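# Place both fan modules into the white tray

## Task

Move each of the two fan modules standing on the bench in front of the robot into the white tray, so that both remain inside it once the robot lets go; nothing may fall off the table or be left off it, and the person will not read any messages.

## Robot and tools

Robot: two arms, left_arm and right_arm, each ending in a two-finger parallel gripper with a wrist camera. left_arm sits on the +y side, right_arm on the -y side; these names do not match left and right in the images. Calibrated bases in the scene frame: left_arm at (+0.036, +0.319, 0) m, right_arm at (-0.024, -0.320, 0) m, both turned only slightly about z.

Frames: the scene frame has its origin at table-top height midway between the arms, +x pointing out over the table, +z up. Each arm reports its hand pose, velocities and targets in its own base frame. All motion offsets also use that arm's own base axes, and rotations turn about the Hand target position. Fixed cameras and the table are given in the scene frame. The fingers point along the gripper's +z axis and separate along its y axis. end_effector_position is the spot between the pads, roughly 1 cm short of the fingertips.

The 14-number row: every motion command uses rows of exactly 14 numbers, all between -1 and 1, covering both arms even if one stays still. Order: dx, dy, dz, rx, ry, rz, opening for left_arm, then those seven for right_arm. The first six of each arm are an offset, not a pose: a displacement from that arm's Hand target as it stood when the call or action began. A value of 1.0 equals 0.6 m of travel or 180 degrees of turn; rx, ry, rz form a single rotation vector. Opening is absolute, not an offset: +1 is fully open (0.094 m), -1 fully closed. Sending all six pose numbers as 0 re-requests the current Hand target; a 0 in the opening slot is a real command (half open), so repeat an arm's present opening to keep it.

execute_actions(actions, cameras): actions is a list of actions; each action is a list of up to 15 rows, one row per 1/30 s step, and a short list repeats its final row to fill 15 steps. Every row in an action counts from the same start pose, not from the row before; a new action restarts from the then-current Hand target, so the same offset sent twice moves twice. An empty actions list just returns state and images.

move(target, speed, blend, opening_speed, grip_force, blocking, cameras): straight-line paths for both grippers. target is one 14-number row or a list of up to 15 rows; every row is an offset from the Hand targets at the start of the call. speed is the top path speed in m/s, 0.002 to 2.9 (default 0.25), one value or one per row; rotation is capped at twice that in rad/s. blend, in metres, rounds corners between listed targets (0 = full stop at each). opening_speed sets how fast openings change, per second on the -1 to +1 scale, at least 0.2; use it for gentle closing. grip_force is the per-pad force cap in newtons, 10 to 50, one value or one per arm; it persists, and low values close slowly. blocking=false returns after about 0.5 s while the motion continues. Everything runs within 10 s. The result adds a move: line (done, off_target, moving, held, fault) plus limits flags such as paced or held.

wait(seconds 0 to 10) lets time pass with commands held. stop brakes a running move. zoom_image(camera, region=[x0, y0, x1, y1] in pixels, max 504 by 504) enlarges part of the newest image. read_manual returns licence texts only. finished_scene (scene 1) ends the run permanently.

Cameras: cam_high, cam_low, cam_over, cam_left_wrist, cam_right_wrist, each 672x504; cameras=[] shows none, an unknown name invalidates the call.

Reading results: end_effector_position (m) and end_effector_quat_wxyz per arm in its base frame; Hand target is the last commanded pose after the controller limits orientation to 40 degrees from the measured one. The gripper often stops a few centimetres short from friction or load; a later command, even zeros, asks again, or send the remaining gap as an offset. grip_measured is the measured finger opening on the command scale; grip_effort_nm is averaged gripper motor effort (negative means closing). Joint velocities, joint torques, step readings of positions, Tool commands and lines like MOTOR HOT or OVER-TEMPERATURE FAULT may also appear. To release, command an opening clearly above grip_measured.

Cautions: never let the arms, grippers or wrist cameras collide or squeeze each other; the clearance check does not protect grippers. Keep paths away from an arm's own base. Approach parts slowly, since speed and overshoot past contact raise force. Do not drop parts from height, release them while moving, or knock anything off the table. Avoid long stretched holds or pushing at unreachable poses, which overheat motors. Stray objects may get nudged occasionally, so check images before finishing.

Each tool is called as name([rows], argument=value, ...), one row to a line, values as JSON.

## Session

execute_actions(actions=[])

Scene clock: 0.00 s.
left_arm: end_effector_position=(+0.4010, +0.0502, +0.1073) grip_measured=+1.000 grip_effort_nm=n/a end_effector_quat_wxyz=(+0.596, -0.067, +0.797, +0.076) | right_arm: end_effector_position=(+0.4078, -0.0086, +0.1278) grip_measured=+1.000 grip_effort_nm=n/a end_effector_quat_wxyz=(+0.646, +0.034, +0.761, -0.056)
Joint positions: left_arm=[0.057 1.562 0.372 0.904 -0.147 0 0.094] | right_arm=[0.059 1.607 0.35 1.093 0.189 -0.011 0.094]
Joint velocities: within noise
Joint torques (N m): no reading
Heat: left arm: 33 °C; right arm: 35 °C.
Hand target: left_arm +0.4017, +0.0503, +0.1087; +0.596, -0.067, +0.797, +0.076 | right_arm +0.4091, -0.0089, +0.1319; +0.649, +0.035, +0.758, -0.056
Tool commands: left_gripper/opening=+1.0 right_gripper/opening=+1.0

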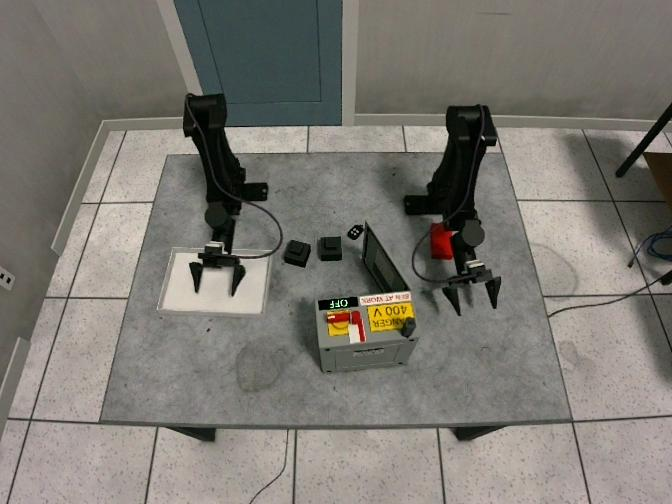

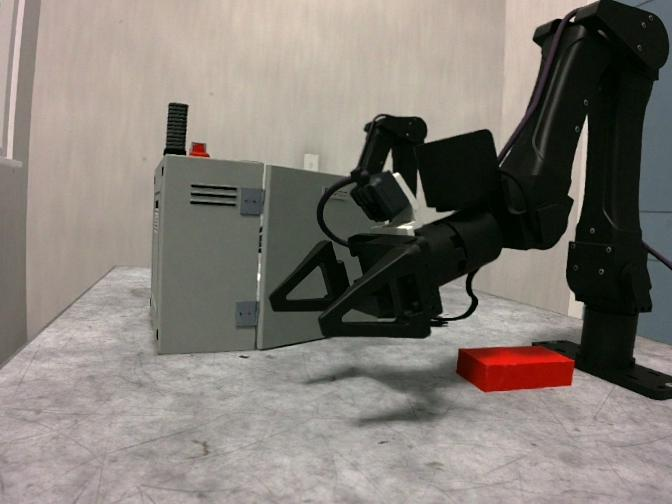

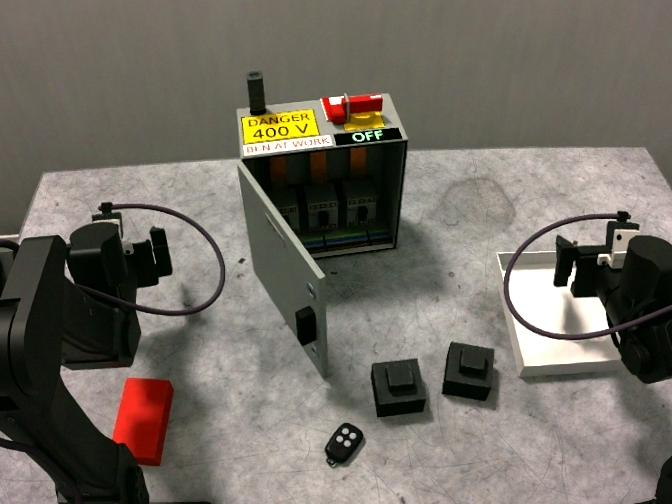

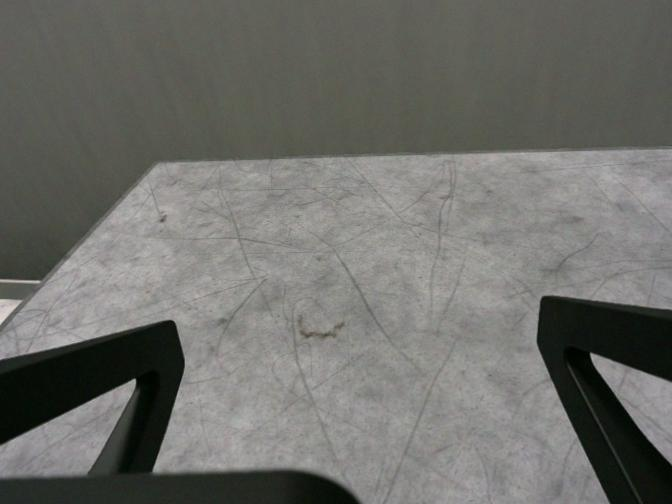

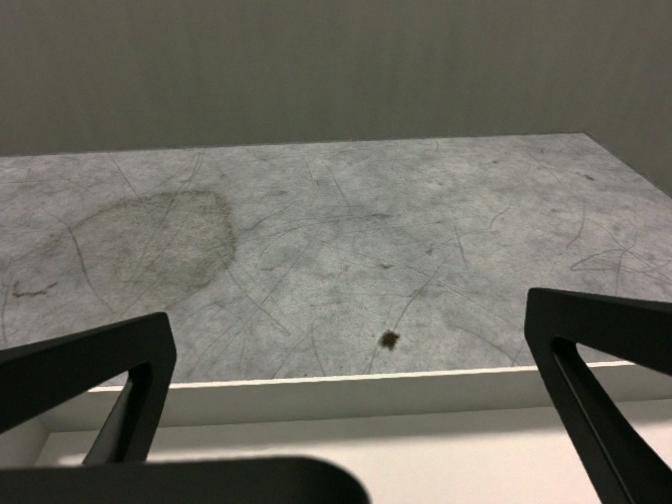

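zoom_image(camera="cam_over", region=[310, 310, 530, 475])

zoom_image(camera="cam_high", region=[150, 200, 450, 400])

zoom_image(camera="cam_over", region=[240, 60, 420, 260])

Scaled by 2.291.

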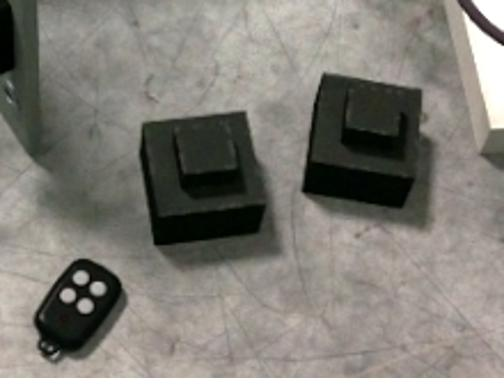

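Scaled by 1.680.

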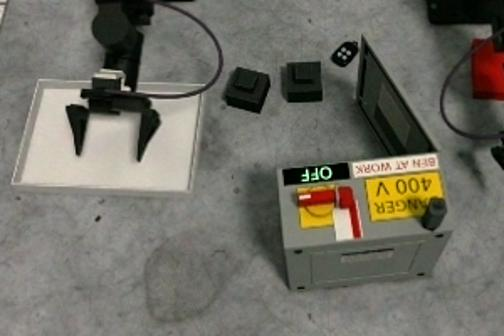

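Scaled by 2.520.

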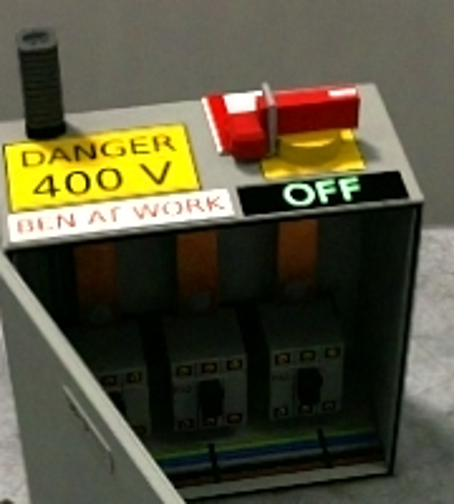

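move([
  [0,0,0,0,0,0,1,-0.1,0,0.18,0,0.15,0,1],
  [0,0,0,0,0,0,1,-0.255,0.344,0.2,-0.2307,0.4193,0.3307,1],
], blend=0.05, speed=0.3)

Scene clock: 5.40 s.
left_arm: end_effector_position=(+0.4010, +0.0502, +0.1073) grip_measured=+1.000 grip_effort_nm=-0.01 end_effector_quat_wxyz=(+0.596, -0.067, +0.797, +0.076) | right_arm: end_effector_position=(+0.2674, +0.2007, +0.2520) grip_measured=+1.000 grip_effort_nm=0.01 end_effector_quat_wxyz=(+0.143, -0.544, +0.827, +0.003)
Joint positions: left_arm=[0.057 1.562 0.372 0.904 -0.147 0 0.094] | right_arm=[0.647 1.634 1.846 -1.496 0.012 -0.518 0.094]
Joint torques (N m): left_arm=[-0.2 -5.12 7.17 1.8 -0.05 -0.02] | right_arm=[0.55 -6.05 6.67 0.04 -0.07 -0.06]
Heat: left arm: 34 °C; right arm: 36 °C.
Hand target: left_arm +0.4017, +0.0503, +0.1087; +0.596, -0.067, +0.797, +0.076 | right_arm +0.2562, +0.1975, +0.2518; +0.001, -0.555, +0.832, +0.000
Off the commanded pose: left_arm 0.002 m, 0 deg | right_arm 0.012 m, 16 deg.
joint sent to its limit (right arm) — joint 4 (wrist pitch), lower limit. The joint targets are off in orientation, not in position.
move: off_target (right_arm)
camera_calibration:
cam_right_wrist: T_world_to_cam=[[0.86821, -0.476685, 0.137776, -0.168165], [-0.491773, -0.863629, 0.110925, 0.300348], [0.0661109, -0.164061, -0.984232, 0.367254], [0, 0, 0, 1]] pos_world=[0.269426, 0.23948, 0.351317]

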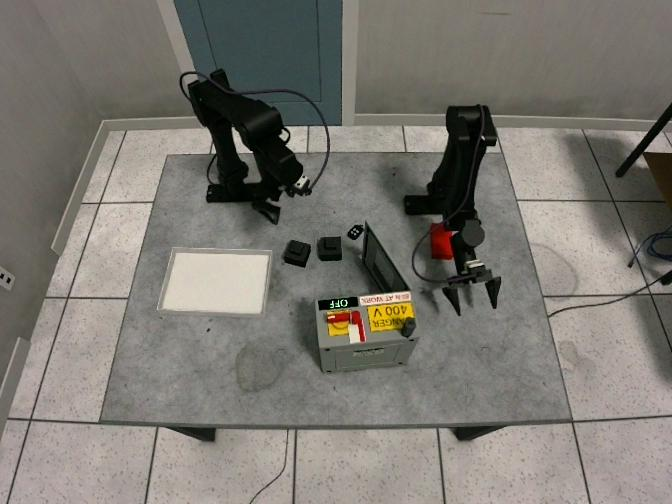

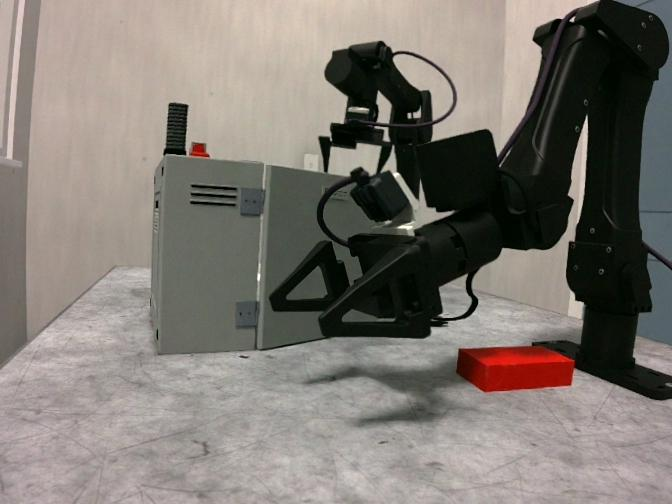

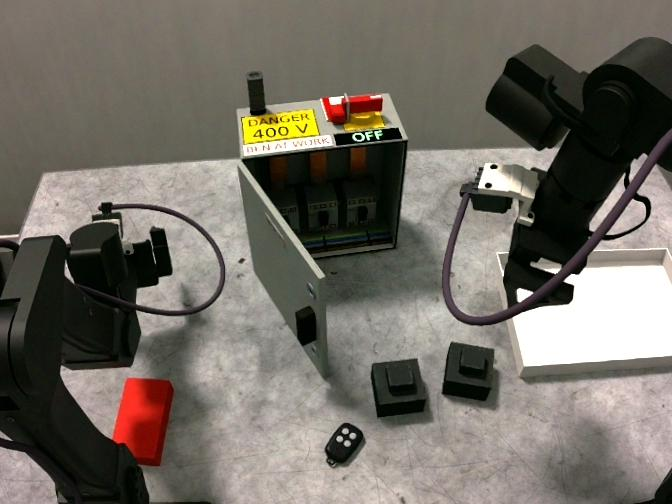

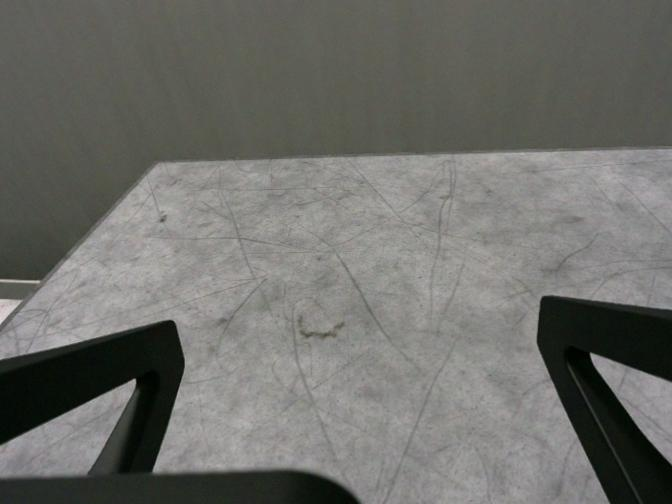

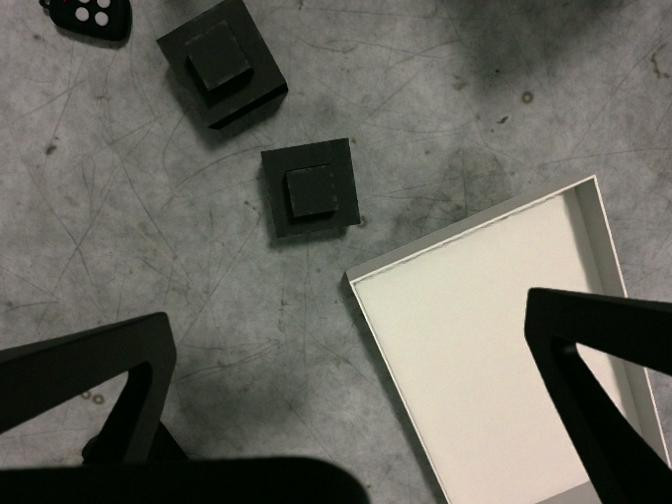

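move(target=[0,0,0,0,0,0,1,0.068,0.066,-0.10,0,0,0.0139,1], cameras=["cam_high","cam_over","cam_right_wrist"])

Scene clock: 7.20 s.
left_arm: end_effector_position=(+0.4010, +0.0502, +0.1073) grip_measured=+1.000 grip_effort_nm=-0.01 end_effector_quat_wxyz=(+0.596, -0.067, +0.797, +0.076) | right_arm: end_effector_position=(+0.3084, +0.2401, +0.1884) grip_measured=+1.000 grip_effort_nm=0.01 end_effector_quat_wxyz=(+0.063, -0.567, +0.822, -0.002)
Joint positions: left_arm=[0.057 1.562 0.372 0.904 -0.147 0 0.094] | right_arm=[0.664 1.952 2.007 -1.499 0.011 -0.544 0.094]
Joint torques (N m): left_arm=[-0.08 -5.15 7.21 1.82 -0.08 0.02] | right_arm=[0.57 -9.99 6.63 -0.23 -0.06 -0.07]
Heat: left arm: 35 °C; right arm: 37 °C.
Hand target: left_arm +0.4017, +0.0503, +0.1087; +0.596, -0.067, +0.797, +0.076 | right_arm +0.2970, +0.2371, +0.1918; +0.001, -0.574, +0.819, +0.000
Off the commanded pose: left_arm 0.002 m, 0 deg | right_arm 0.012 m, 7 deg.
joint sent to its limit (right arm) — joint 4 (wrist pitch), lower limit. The joint targets are off in orientation, not in position.
move: off_target (right_arm)
camera_calibration:
cam_right_wrist: T_world_to_cam=[[0.900668, -0.428359, 0.0728451, -0.185531], [-0.431952, -0.864536, 0.256895, 0.315876], [-0.0470662, -0.262843, -0.96369, 0.363163], [0, 0, 0, 1]] pos_world=[0.320638, 0.289067, 0.282344]
Images, in order (width x height): cam_high 672x504, cam_over 672x504, cam_right_wrist 672x504.

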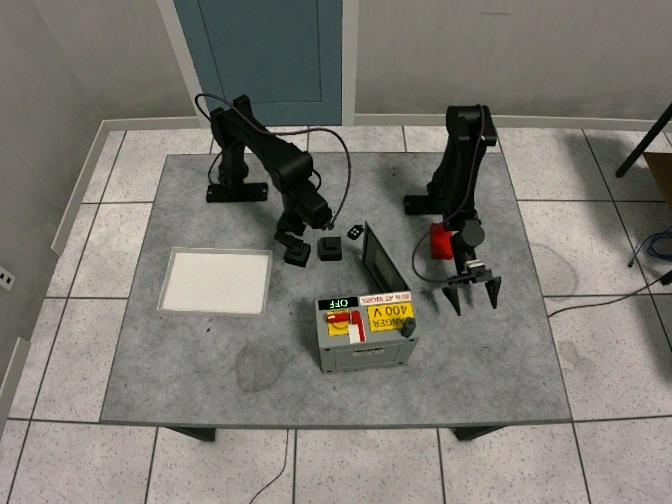

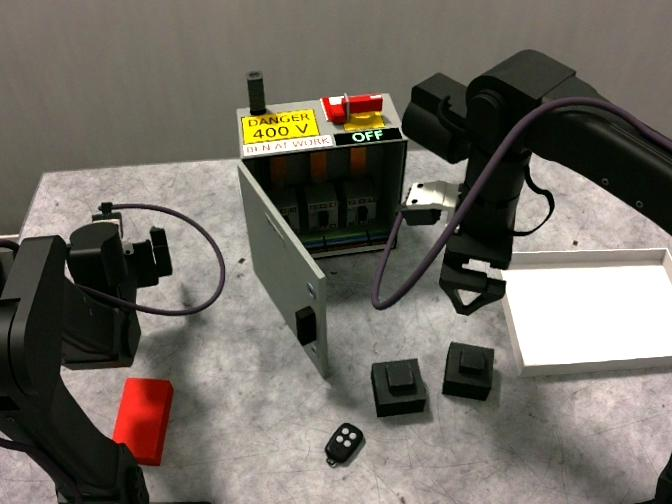

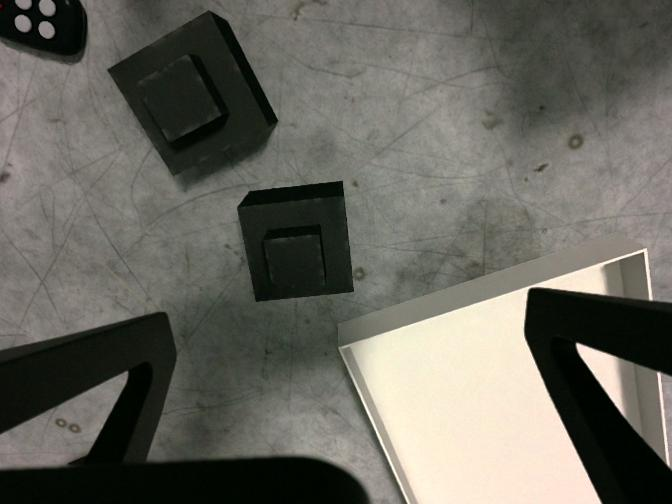

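move(target=[0,0,0,0,0,0,1,-0.012,0,-0.145,0,0,0,1], cameras=["cam_high","cam_over","cam_right_wrist"], speed=0.15)

Scene clock: 10.20 s.
left_arm: end_effector_position=(+0.4010, +0.0502, +0.1073) grip_measured=+1.000 grip_effort_nm=-0.01 end_effector_quat_wxyz=(+0.596, -0.067, +0.797, +0.076) | right_arm: end_effector_position=(+0.2955, +0.2358, +0.1125) grip_measured=+1.000 grip_effort_nm=0.01 end_effector_quat_wxyz=(+0.015, -0.572, +0.820, -0.004)
Joint positions: left_arm=[0.057 1.562 0.372 0.904 -0.147 0 0.094] | right_arm=[0.676 1.954 1.712 -1.3 0.011 -0.542 0.094]
Joint torques (N m): left_arm=[-0.02 -5.08 7.12 1.82 -0.05 0.03] | right_arm=[0.58 -9.47 4.07 0.15 -0.05 0.04]
Heat: left arm: 35 °C; right arm: 37 °C.
Hand target: left_arm +0.4017, +0.0503, +0.1087; +0.596, -0.067, +0.797, +0.076 | right_arm +0.2898, +0.2372, +0.1049; +0.001, -0.574, +0.819, +0.000
Off the commanded pose: left_arm 0.002 m, 0 deg | right_arm 0.010 m, 2 deg.
move: done
camera_calibration:
cam_right_wrist: T_world_to_cam=[[0.908923, -0.41595, 0.0290633, -0.17064], [-0.400307, -0.850986, 0.339966, 0.304211], [-0.116677, -0.320637, -0.939988, 0.319802], [0, 0, 0, 1]] pos_world=[0.31419, 0.290442, 0.202148]
Images, in order (width x height): cam_high 672x504, cam_over 672x504, cam_right_wrist 672x504.

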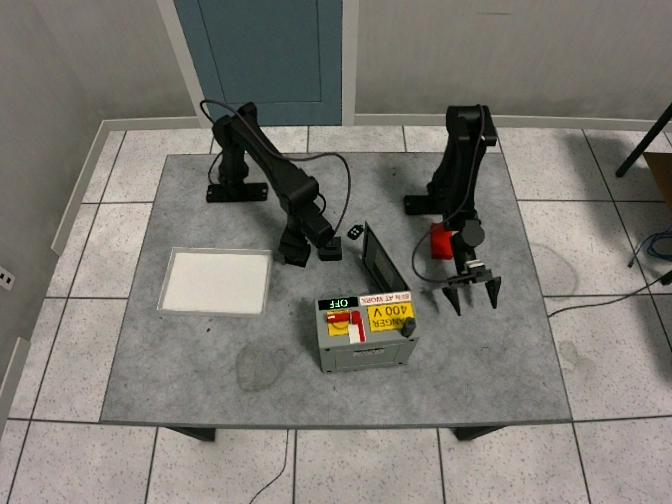

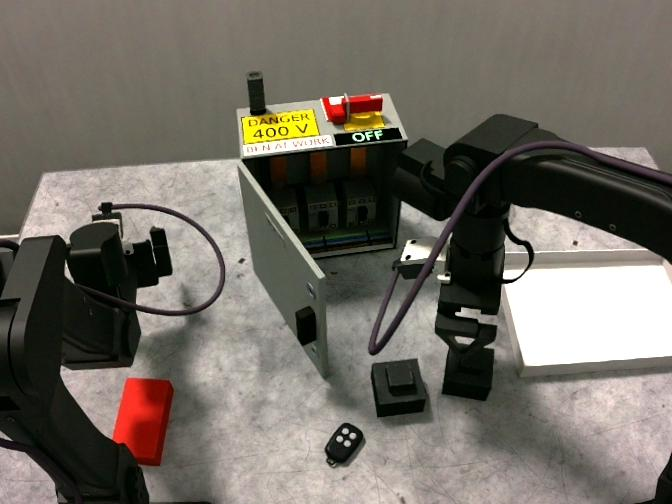

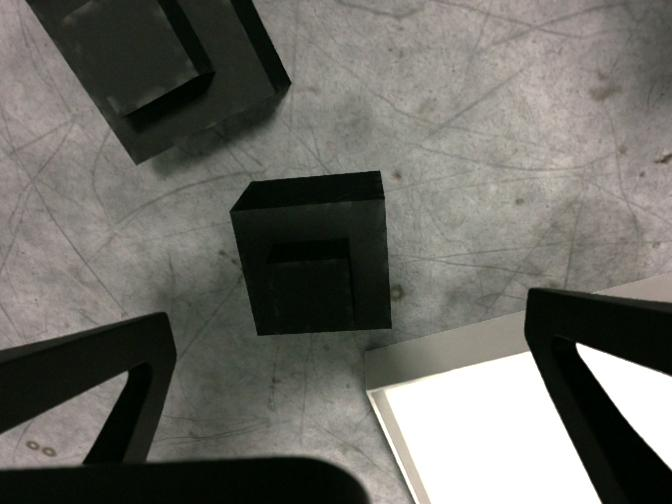

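move([
  [0,0,0,0,0,0,1,-0.0165,-0.001,0,0,0,0,1],
  [0,0,0,0,0,0,1,-0.0165,-0.001,-0.085,0,0,0,1],
], cameras=["cam_high","cam_over","cam_right_wrist"], speed=0.1)

zoom_image(camera="cam_over", region=[350, 250, 530, 430])

Scene clock: 12.67 s.
left_arm: end_effector_position=(+0.4010, +0.0502, +0.1073) grip_measured=+1.000 grip_effort_nm=-0.01 end_effector_quat_wxyz=(+0.596, -0.067, +0.797, +0.076) | right_arm: end_effector_position=(+0.2864, +0.2365, +0.0599) grip_measured=+1.000 grip_effort_nm=0.01 end_effector_quat_wxyz=(+0.013, -0.572, +0.820, -0.004)
Joint positions: left_arm=[0.057 1.562 0.372 0.904 -0.147 0 0.094] | right_arm=[0.692 1.954 1.502 -1.094 0.01 -0.526 0.094]
Joint torques (N m): left_arm=[-0.09 -5.15 7.21 1.83 -0.05 0.03] | right_arm=[0.51 -9.83 3.89 0.14 -0.05 0.04]
Heat: left arm: 36 °C; right arm: 37 °C.
Hand target: left_arm +0.4017, +0.0503, +0.1087; +0.596, -0.067, +0.797, +0.076 | right_arm +0.2799, +0.2366, +0.0539; +0.001, -0.574, +0.819, +0.000
Off the commanded pose: left_arm 0.002 m, 0 deg | right_arm 0.009 m, 1 deg.
move: done
camera_calibration:
cam_right_wrist: T_world_to_cam=[[0.909203, -0.415526, 0.0262233, -0.160557], [-0.398628, -0.850589, 0.342919, 0.31825], [-0.120186, -0.322236, -0.938999, 0.270786], [0, 0, 0, 1]] pos_world=[0.305387, 0.291241, 0.149345]
Images, in order (width x height): cam_high 672x504, cam_over 672x504, cam_right_wrist 672x504.

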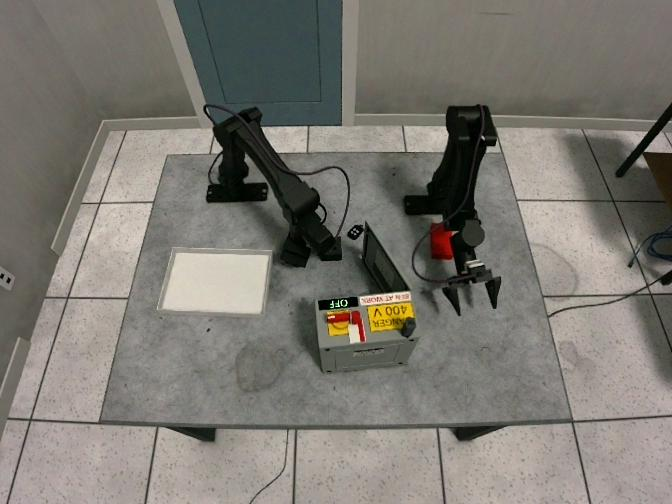

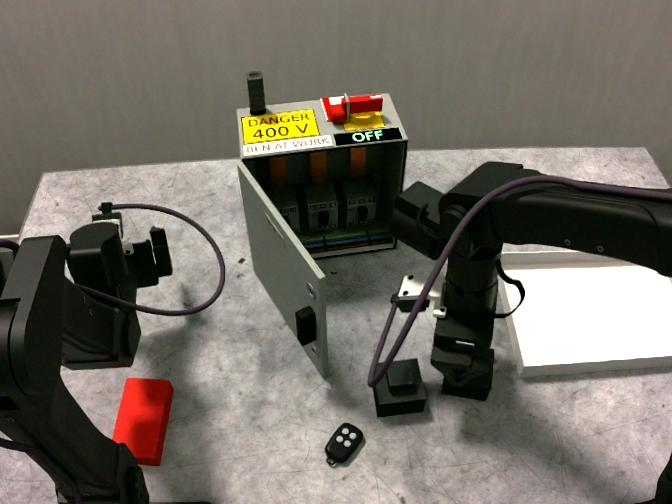

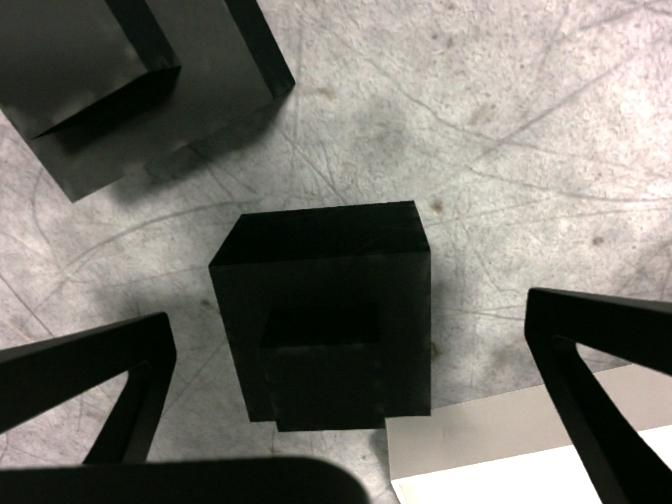

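Scaled by 2.800.

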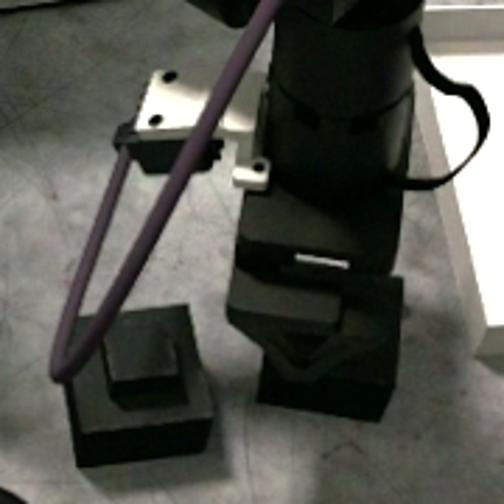

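move([
  [0,0,0,0,0,0,1,-0.0115,-0.005,0,0,0,0,1],
  [0,0,0,0,0,0,1,-0.0115,-0.005,-0.053,0,0,0,1],
], cameras=["cam_over","cam_right_wrist"], speed=0.08)

zoom_image(camera="cam_over", region=[350, 250, 530, 430])

Scene clock: 14.97 s.
left_arm: end_effector_position=(+0.4010, +0.0502, +0.1073) grip_measured=+1.000 grip_effort_nm=-0.01 end_effector_quat_wxyz=(+0.596, -0.067, +0.797, +0.076) | right_arm: end_effector_position=(+0.2808, +0.2340, +0.0310) grip_measured=+1.000 grip_effort_nm=0.01 end_effector_quat_wxyz=(+0.017, -0.572, +0.820, -0.003)
Joint positions: left_arm=[0.057 1.562 0.372 0.904 -0.147 0 0.094] | right_arm=[0.697 1.954 1.383 -0.966 0.01 -0.521 0.094]
Joint torques (N m): left_arm=[-0.06 -5.11 7.16 1.79 -0.05 0.02] | right_arm=[0.64 -8.87 3.7 0.18 -0.05 0.05]
Heat: left arm: 36 °C; right arm: 37 °C.
Hand target: left_arm +0.4017, +0.0503, +0.1087; +0.596, -0.067, +0.797, +0.076 | right_arm +0.2730, +0.2335, +0.0221; +0.001, -0.574, +0.819, +0.000
Off the commanded pose: left_arm 0.002 m, 0 deg | right_arm 0.012 m, 2 deg.
move: off_target (right_arm)
camera_calibration:
cam_right_wrist: T_world_to_cam=[[0.90854, -0.416728, 0.0298761, -0.155413], [-0.401868, -0.852107, 0.335284, 0.325337], [-0.114265, -0.316625, -0.941643, 0.239359], [0, 0, 0, 1]] pos_world=[0.299292, 0.288244, 0.120953]
Images, in order (width x height): cam_over 672x504, cam_right_wrist 672x504.

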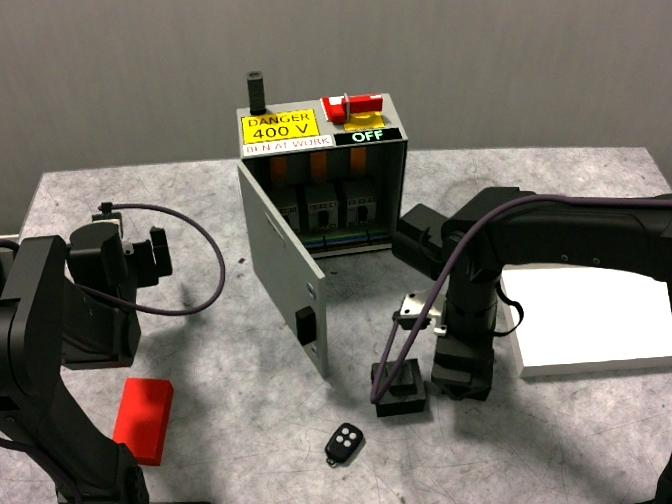

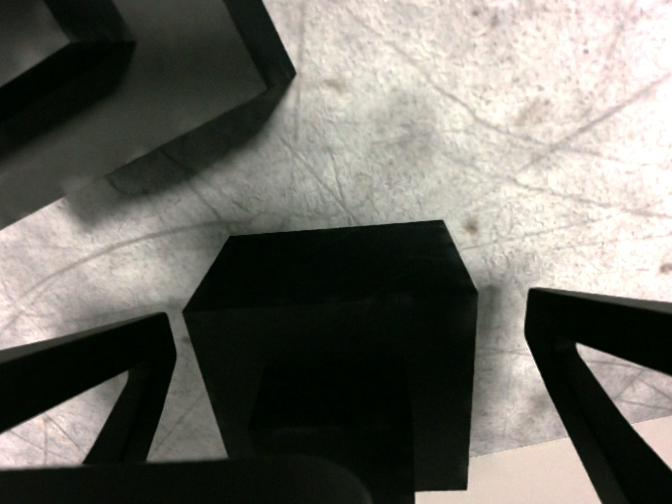

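Scaled by 2.800.

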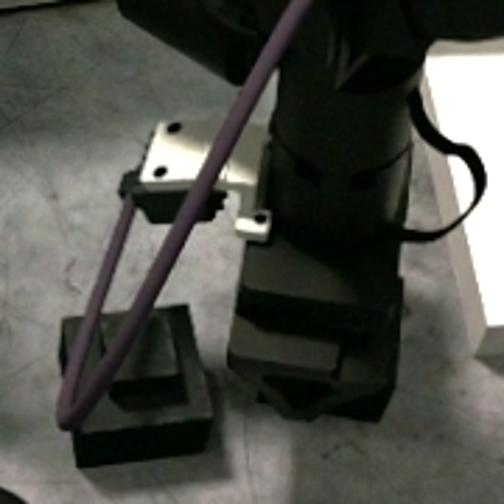

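move(target=[0,0,0,0,0,0,1,0,0,-0.005,0,0,0,0.0], cameras=["cam_over","cam_right_wrist"], opening_speed=0.8, grip_force=[50,30])

Scene clock: 17.27 s.
left_arm: end_effector_position=(+0.4010, +0.0502, +0.1073) grip_measured=+1.000 grip_effort_nm=-0.01 end_effector_quat_wxyz=(+0.596, -0.067, +0.797, +0.076) | right_arm: end_effector_position=(+0.2808, +0.2356, +0.0298) grip_measured=+0.296 grip_effort_nm=-0.61 end_effector_quat_wxyz=(+0.020, -0.572, +0.820, +0.000)
Joint positions: left_arm=[0.057 1.562 0.372 0.904 -0.147 0 0.094] | right_arm=[0.697 1.954 1.378 -0.955 0.003 -0.52 0.061]
Joint torques (N m): left_arm=[-0.16 -5.14 7.17 1.81 -0.06 0.01] | right_arm=[0.66 -8.57 3.64 0.17 0.01 0.03]
Heat: left arm: 37 °C; right arm: 37 °C.
Hand target: left_arm +0.4017, +0.0503, +0.1087; +0.596, -0.067, +0.797, +0.076 | right_arm +0.2731, +0.2335, +0.0191; +0.001, -0.573, +0.819, +0.000
Off the commanded pose: left_arm 0.002 m, 0 deg | right_arm 0.013 m, 2 deg.
grip_force (N): 50, 30
move: off_target (right_arm)
camera_calibration:
cam_right_wrist: T_world_to_cam=[[0.908474, -0.417125, 0.0261134, -0.15447], [-0.401993, -0.855003, 0.327678, 0.328043], [-0.114355, -0.308184, -0.944429, 0.236885], [0, 0, 0, 1]] pos_world=[0.299292, 0.289049, 0.120262]
Images, in order (width x height): cam_over 672x504, cam_right_wrist 672x504.

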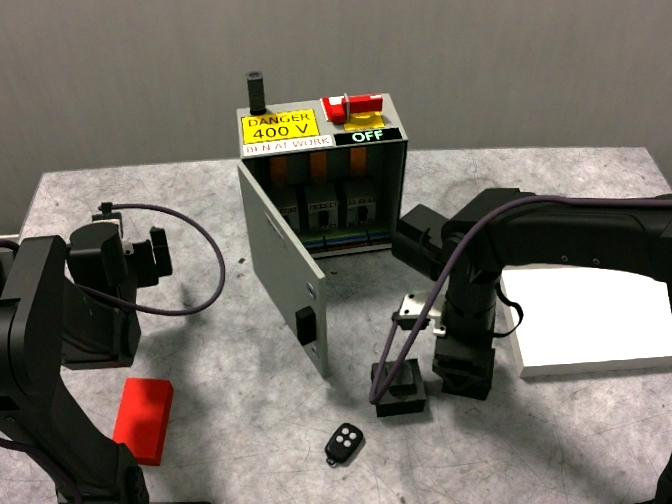

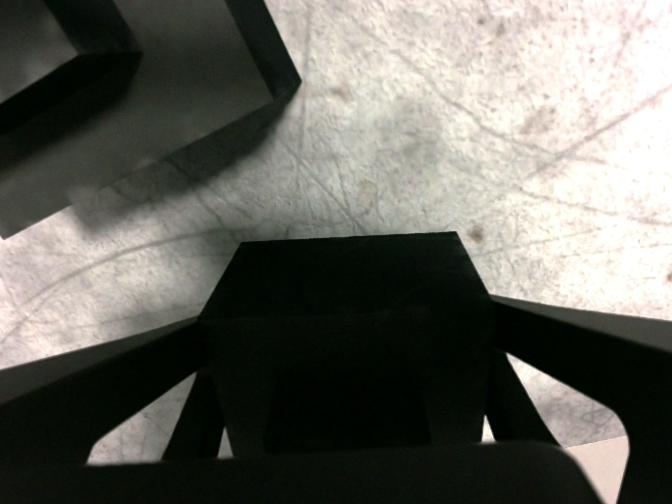

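move([
  [0,0,0,0,0,0,1,0,0,0.22,0,0,0,0.0],
  [0,0,0,0,0,0,1,0.17,-0.456,0.22,0,0,-0.278,0.0],
  [0,0,0,0,0,0,1,0.17,-0.456,0.1,0,0,-0.278,0.0],
], speed=[0.15,0.25,0.15], blend=[0.04,0.04,0])

Scene clock: 23.13 s.
left_arm: end_effector_position=(+0.4010, +0.0502, +0.1073) grip_measured=+1.000 grip_effort_nm=-0.01 end_effector_quat_wxyz=(+0.596, -0.067, +0.797, +0.076) | right_arm: end_effector_position=(+0.3794, -0.0396, +0.0838) grip_measured=+0.295 grip_effort_nm=-0.64 end_effector_quat_wxyz=(+0.011, -0.177, +0.984, -0.005)
Joint positions: left_arm=[0.057 1.562 0.372 0.904 -0.147 0 0.094] | right_arm=[-0.105 1.979 1.632 -1.2 0.003 -0.461 0.061]
Joint torques (N m): left_arm=[-0.06 -5.14 7.19 1.81 -0.05 0.03] | right_arm=[-0.35 -10.14 4.31 0.11 0.02 0.05]
Heat: left arm: 38 °C; right arm: 37 °C.
Hand target: left_arm +0.4017, +0.0503, +0.1087; +0.596, -0.067, +0.797, +0.076 | right_arm +0.3751, -0.0400, +0.0791; +0.001, -0.173, +0.985, -0.001
Off the commanded pose: left_arm 0.002 m, 0 deg | right_arm 0.006 m, 1 deg.
grip_force (N): 50, 30
move: done; blend cut to 0.036 m at target 2
camera_calibration:
cam_right_wrist: T_world_to_cam=[[0.275644, -0.961088, 0.0181552, -0.140976], [-0.905795, -0.25337, 0.339615, 0.328628], [-0.3218, -0.110058, -0.940389, 0.300509], [0, 0, 0, 1]] pos_world=[0.433233, -0.019153, 0.173548]

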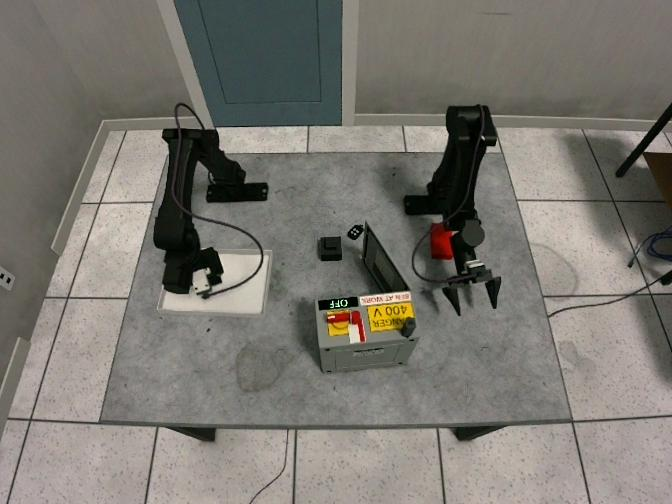

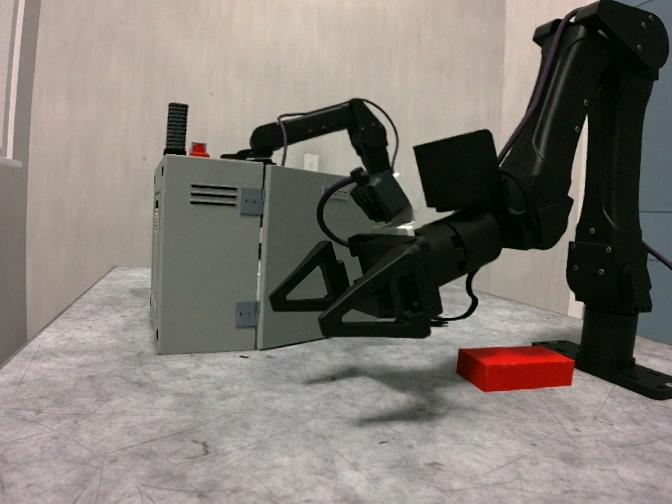

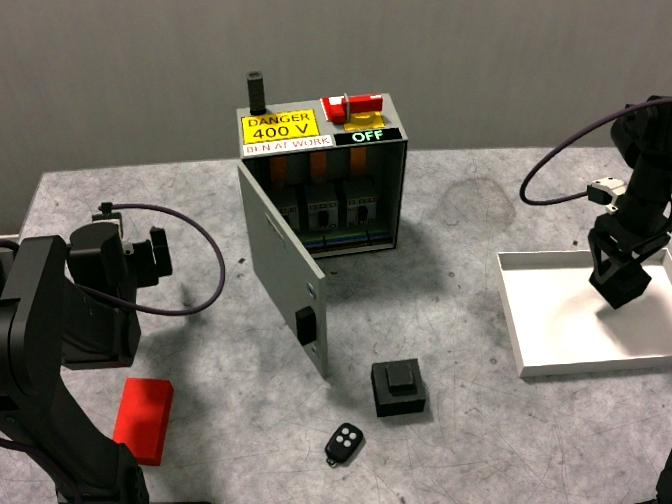

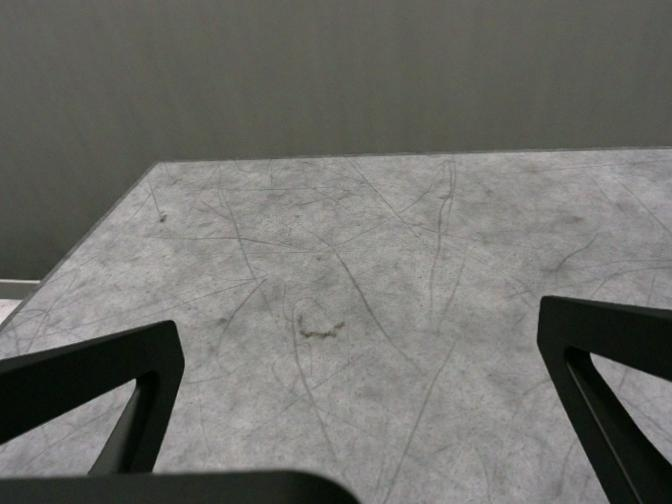

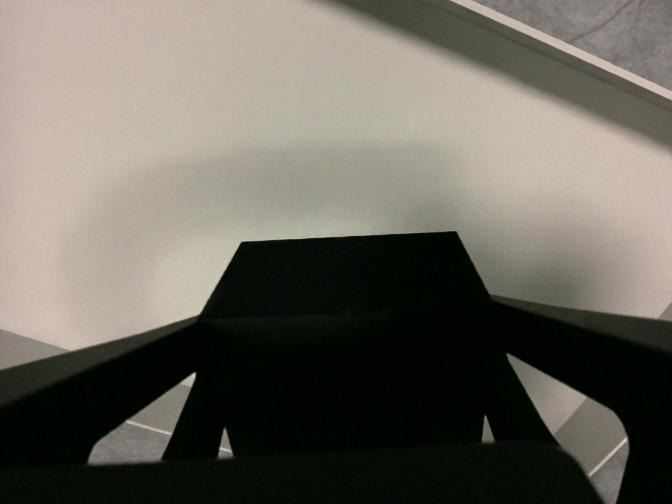

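move(target=[0,0,0,0,0,0,1,0.02,0,-0.075,0,0,0,0.0], speed=0.1, cameras=["cam_over","cam_right_wrist"])

zoom_image(camera="cam_over", region=[500, 150, 672, 390])

Scene clock: 24.40 s.
left_arm: end_effector_position=(+0.4010, +0.0502, +0.1073) grip_measured=+1.000 grip_effort_nm=-0.01 end_effector_quat_wxyz=(+0.596, -0.067, +0.797, +0.076) | right_arm: end_effector_position=(+0.3922, -0.0409, +0.0397) grip_measured=+0.295 grip_effort_nm=-0.64 end_effector_quat_wxyz=(+0.013, -0.175, +0.984, -0.005)
Joint positions: left_arm=[0.057 1.562 0.372 0.904 -0.147 0 0.094] | right_arm=[-0.105 2.056 1.568 -1.056 0.003 -0.458 0.061]
Joint torques (N m): left_arm=[-0.14 -5.14 7.24 1.81 -0.05 0] | right_arm=[-0.03 -10.56 4.15 0.11 0.01 0.04]
Heat: left arm: 38 °C; right arm: 37 °C.
Hand target: left_arm +0.4017, +0.0503, +0.1087; +0.596, -0.067, +0.797, +0.076 | right_arm +0.3871, -0.0400, +0.0341; +0.001, -0.173, +0.985, -0.001
Off the commanded pose: left_arm 0.002 m, 0 deg | right_arm 0.008 m, 1 deg.
grip_force (N): 50, 30
move: done
camera_calibration:
cam_right_wrist: T_world_to_cam=[[0.272334, -0.962017, 0.0189029, -0.143833], [-0.907442, -0.250253, 0.337525, 0.355648], [-0.319974, -0.109073, -0.941127, 0.262315], [0, 0, 0, 1]] pos_world=[0.445835, -0.0207566, 0.12955]
Images, in order (width x height): cam_over 672x504, cam_right_wrist 672x504.

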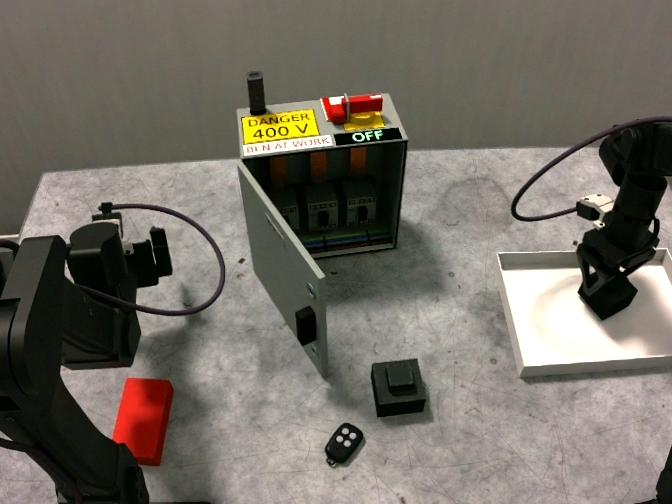

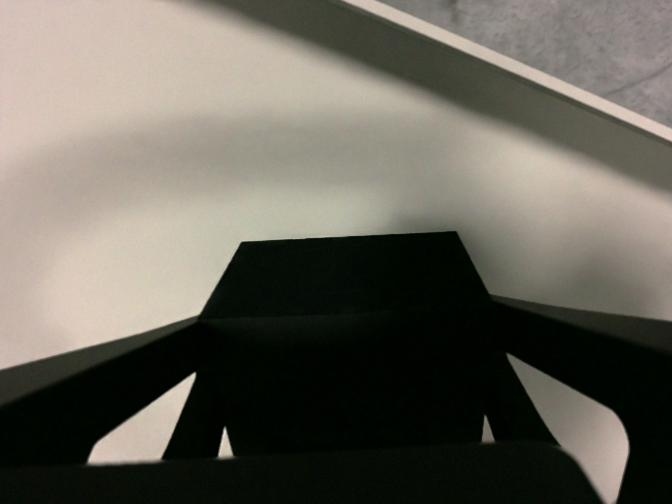

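Scaled by 2.100.

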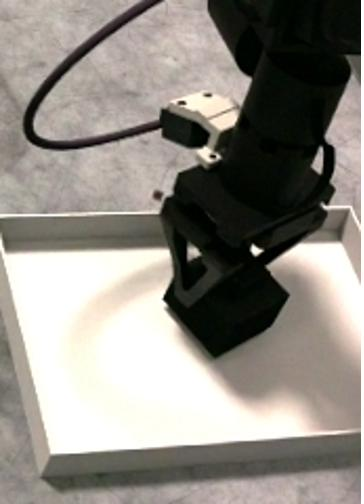

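move(target=[0,0,0,0,0,0,1,0,0,-0.0117,0,0,0,0.0], speed=0.03, cameras=["cam_right_wrist"])

Scene clock: 25.40 s.
left_arm: end_effector_position=(+0.4010, +0.0502, +0.1073) grip_measured=+1.000 grip_effort_nm=-0.01 end_effector_quat_wxyz=(+0.596, -0.067, +0.797, +0.076) | right_arm: end_effector_position=(+0.3938, -0.0411, +0.0364) grip_measured=+0.295 grip_effort_nm=-0.64 end_effector_quat_wxyz=(+0.018, -0.175, +0.984, -0.006)
Joint positions: left_arm=[0.057 1.562 0.372 0.904 -0.147 0 0.094] | right_arm=[-0.105 2.056 1.554 -1.031 0.003 -0.458 0.061]
Joint torques (N m): left_arm=[0.03 -5 7.09 1.79 -0.08 0.02] | right_arm=[-0.02 -9.94 3.89 0.14 0.02 0.04]
Heat: left arm: 38 °C; right arm: 37 °C.
Hand target: left_arm +0.4017, +0.0503, +0.1087; +0.596, -0.067, +0.797, +0.076 | right_arm +0.3871, -0.0400, +0.0271; +0.001, -0.173, +0.985, -0.001
Off the commanded pose: left_arm 0.002 m, 0 deg | right_arm 0.012 m, 2 deg.
grip_force (N): 50, 30
move: off_target (right_arm)
camera_calibration:
cam_right_wrist: T_world_to_cam=[[0.272078, -0.962007, 0.0227199, -0.14437], [-0.910858, -0.249854, 0.328498, 0.359999], [-0.310341, -0.110072, -0.944231, 0.256017], [0, 0, 0, 1]] pos_world=[0.44664, -0.0207572, 0.126761]
Images, in order (width x height): cam_right_wrist 672x504.

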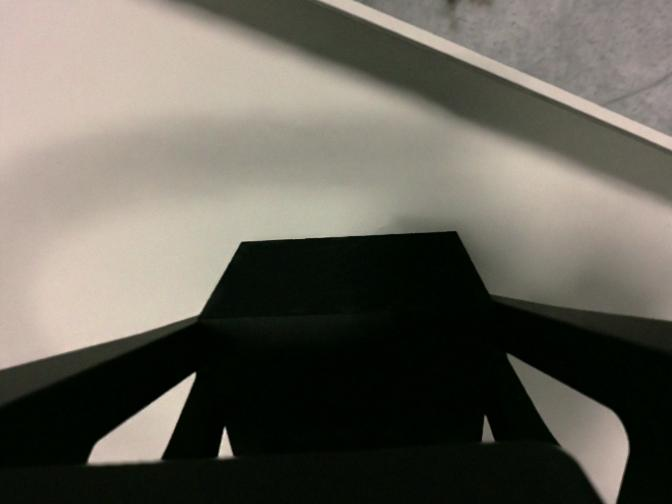

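move([
  [0,0,0,0,0,0,1,0,0,-0.003,0,0,0,0.0],
  [0,0,0,0,0,0,1,0,0,-0.002,0,0,0,0.85],
  [0,0,0,0,0,0,1,0,0,0.2,0,0,0,0.85],
], speed=[0.03,0.03,0.15], opening_speed=0.6)

Scene clock: 29.70 s.
left_arm: end_effector_position=(+0.4010, +0.0502, +0.1073) grip_measured=+1.000 grip_effort_nm=-0.01 end_effector_quat_wxyz=(+0.596, -0.067, +0.797, +0.076) | right_arm: end_effector_position=(+0.3919, -0.0409, +0.1369) grip_measured=+0.848 grip_effort_nm=0.15 end_effector_quat_wxyz=(+0.002, -0.175, +0.985, -0.002)
Joint positions: left_arm=[0.057 1.562 0.372 0.904 -0.147 0 0.094] | right_arm=[-0.105 2.056 1.957 -1.466 0.003 -0.457 0.087]
Joint torques (N m): left_arm=[-0.09 -5.15 7.16 1.82 -0.07 0.01] | right_arm=[-0.05 -12.48 6.37 -0.19 0.01 0.04]
Heat: left arm: 38 °C; right arm: 37 °C.
Hand target: left_arm +0.4017, +0.0503, +0.1087; +0.596, -0.067, +0.797, +0.076 | right_arm +0.3871, -0.0400, +0.1471; +0.001, -0.173, +0.985, -0.001
Off the commanded pose: left_arm 0.002 m, 0 deg | right_arm 0.011 m, 0 deg.
grip_force (N): 50, 30
move: off_target (right_arm); target 2's new opening was sent with right_arm's hand 0.013 m and 2 deg from that target
camera_calibration:
cam_right_wrist: T_world_to_cam=[[0.272208, -0.962178, 0.0108039, -0.14442], [-0.90005, -0.250628, 0.356506, 0.317103], [-0.340314, -0.106768, -0.934231, 0.36085], [0, 0, 0, 1]] pos_world=[0.447523, -0.0209557, 0.225629]

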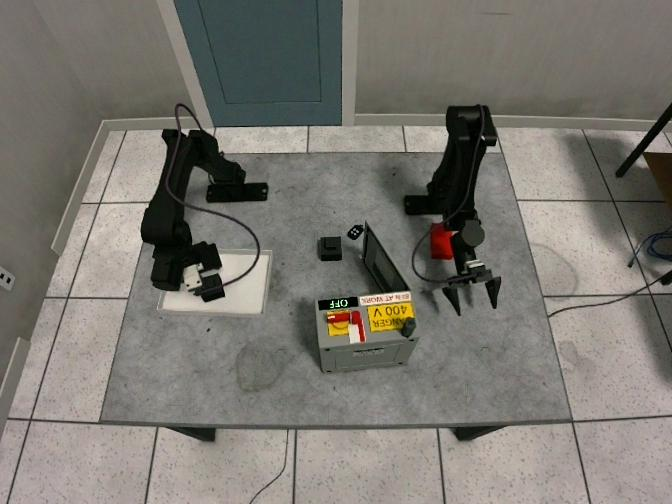

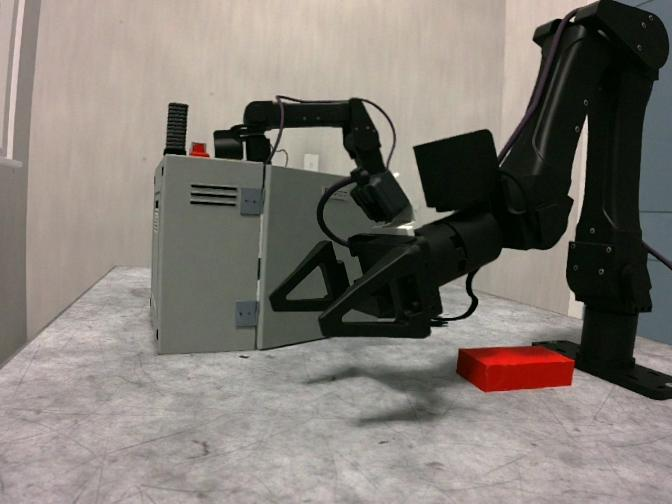

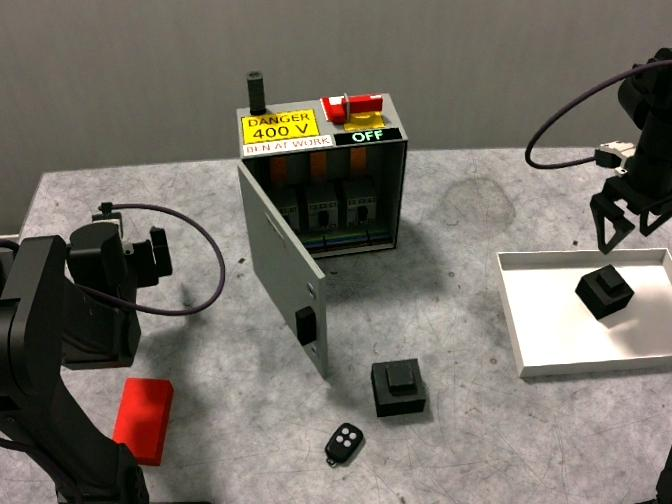

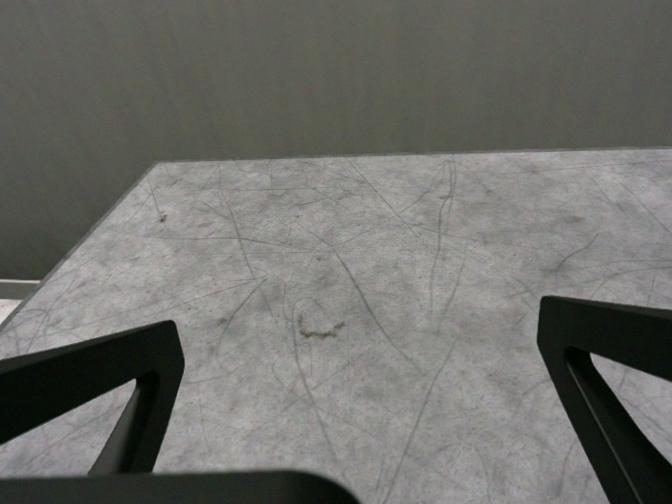

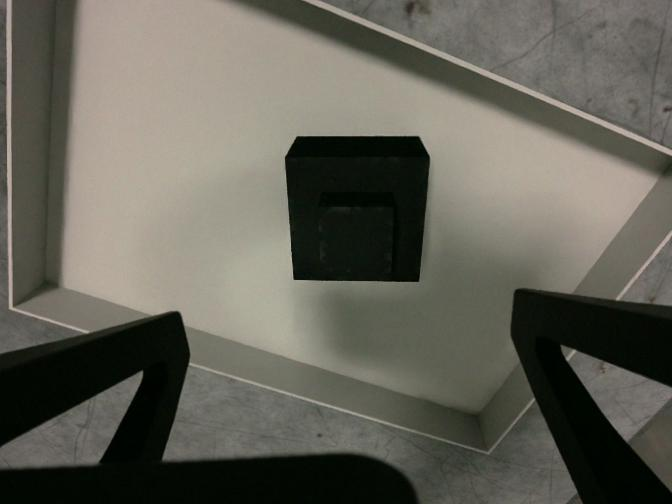

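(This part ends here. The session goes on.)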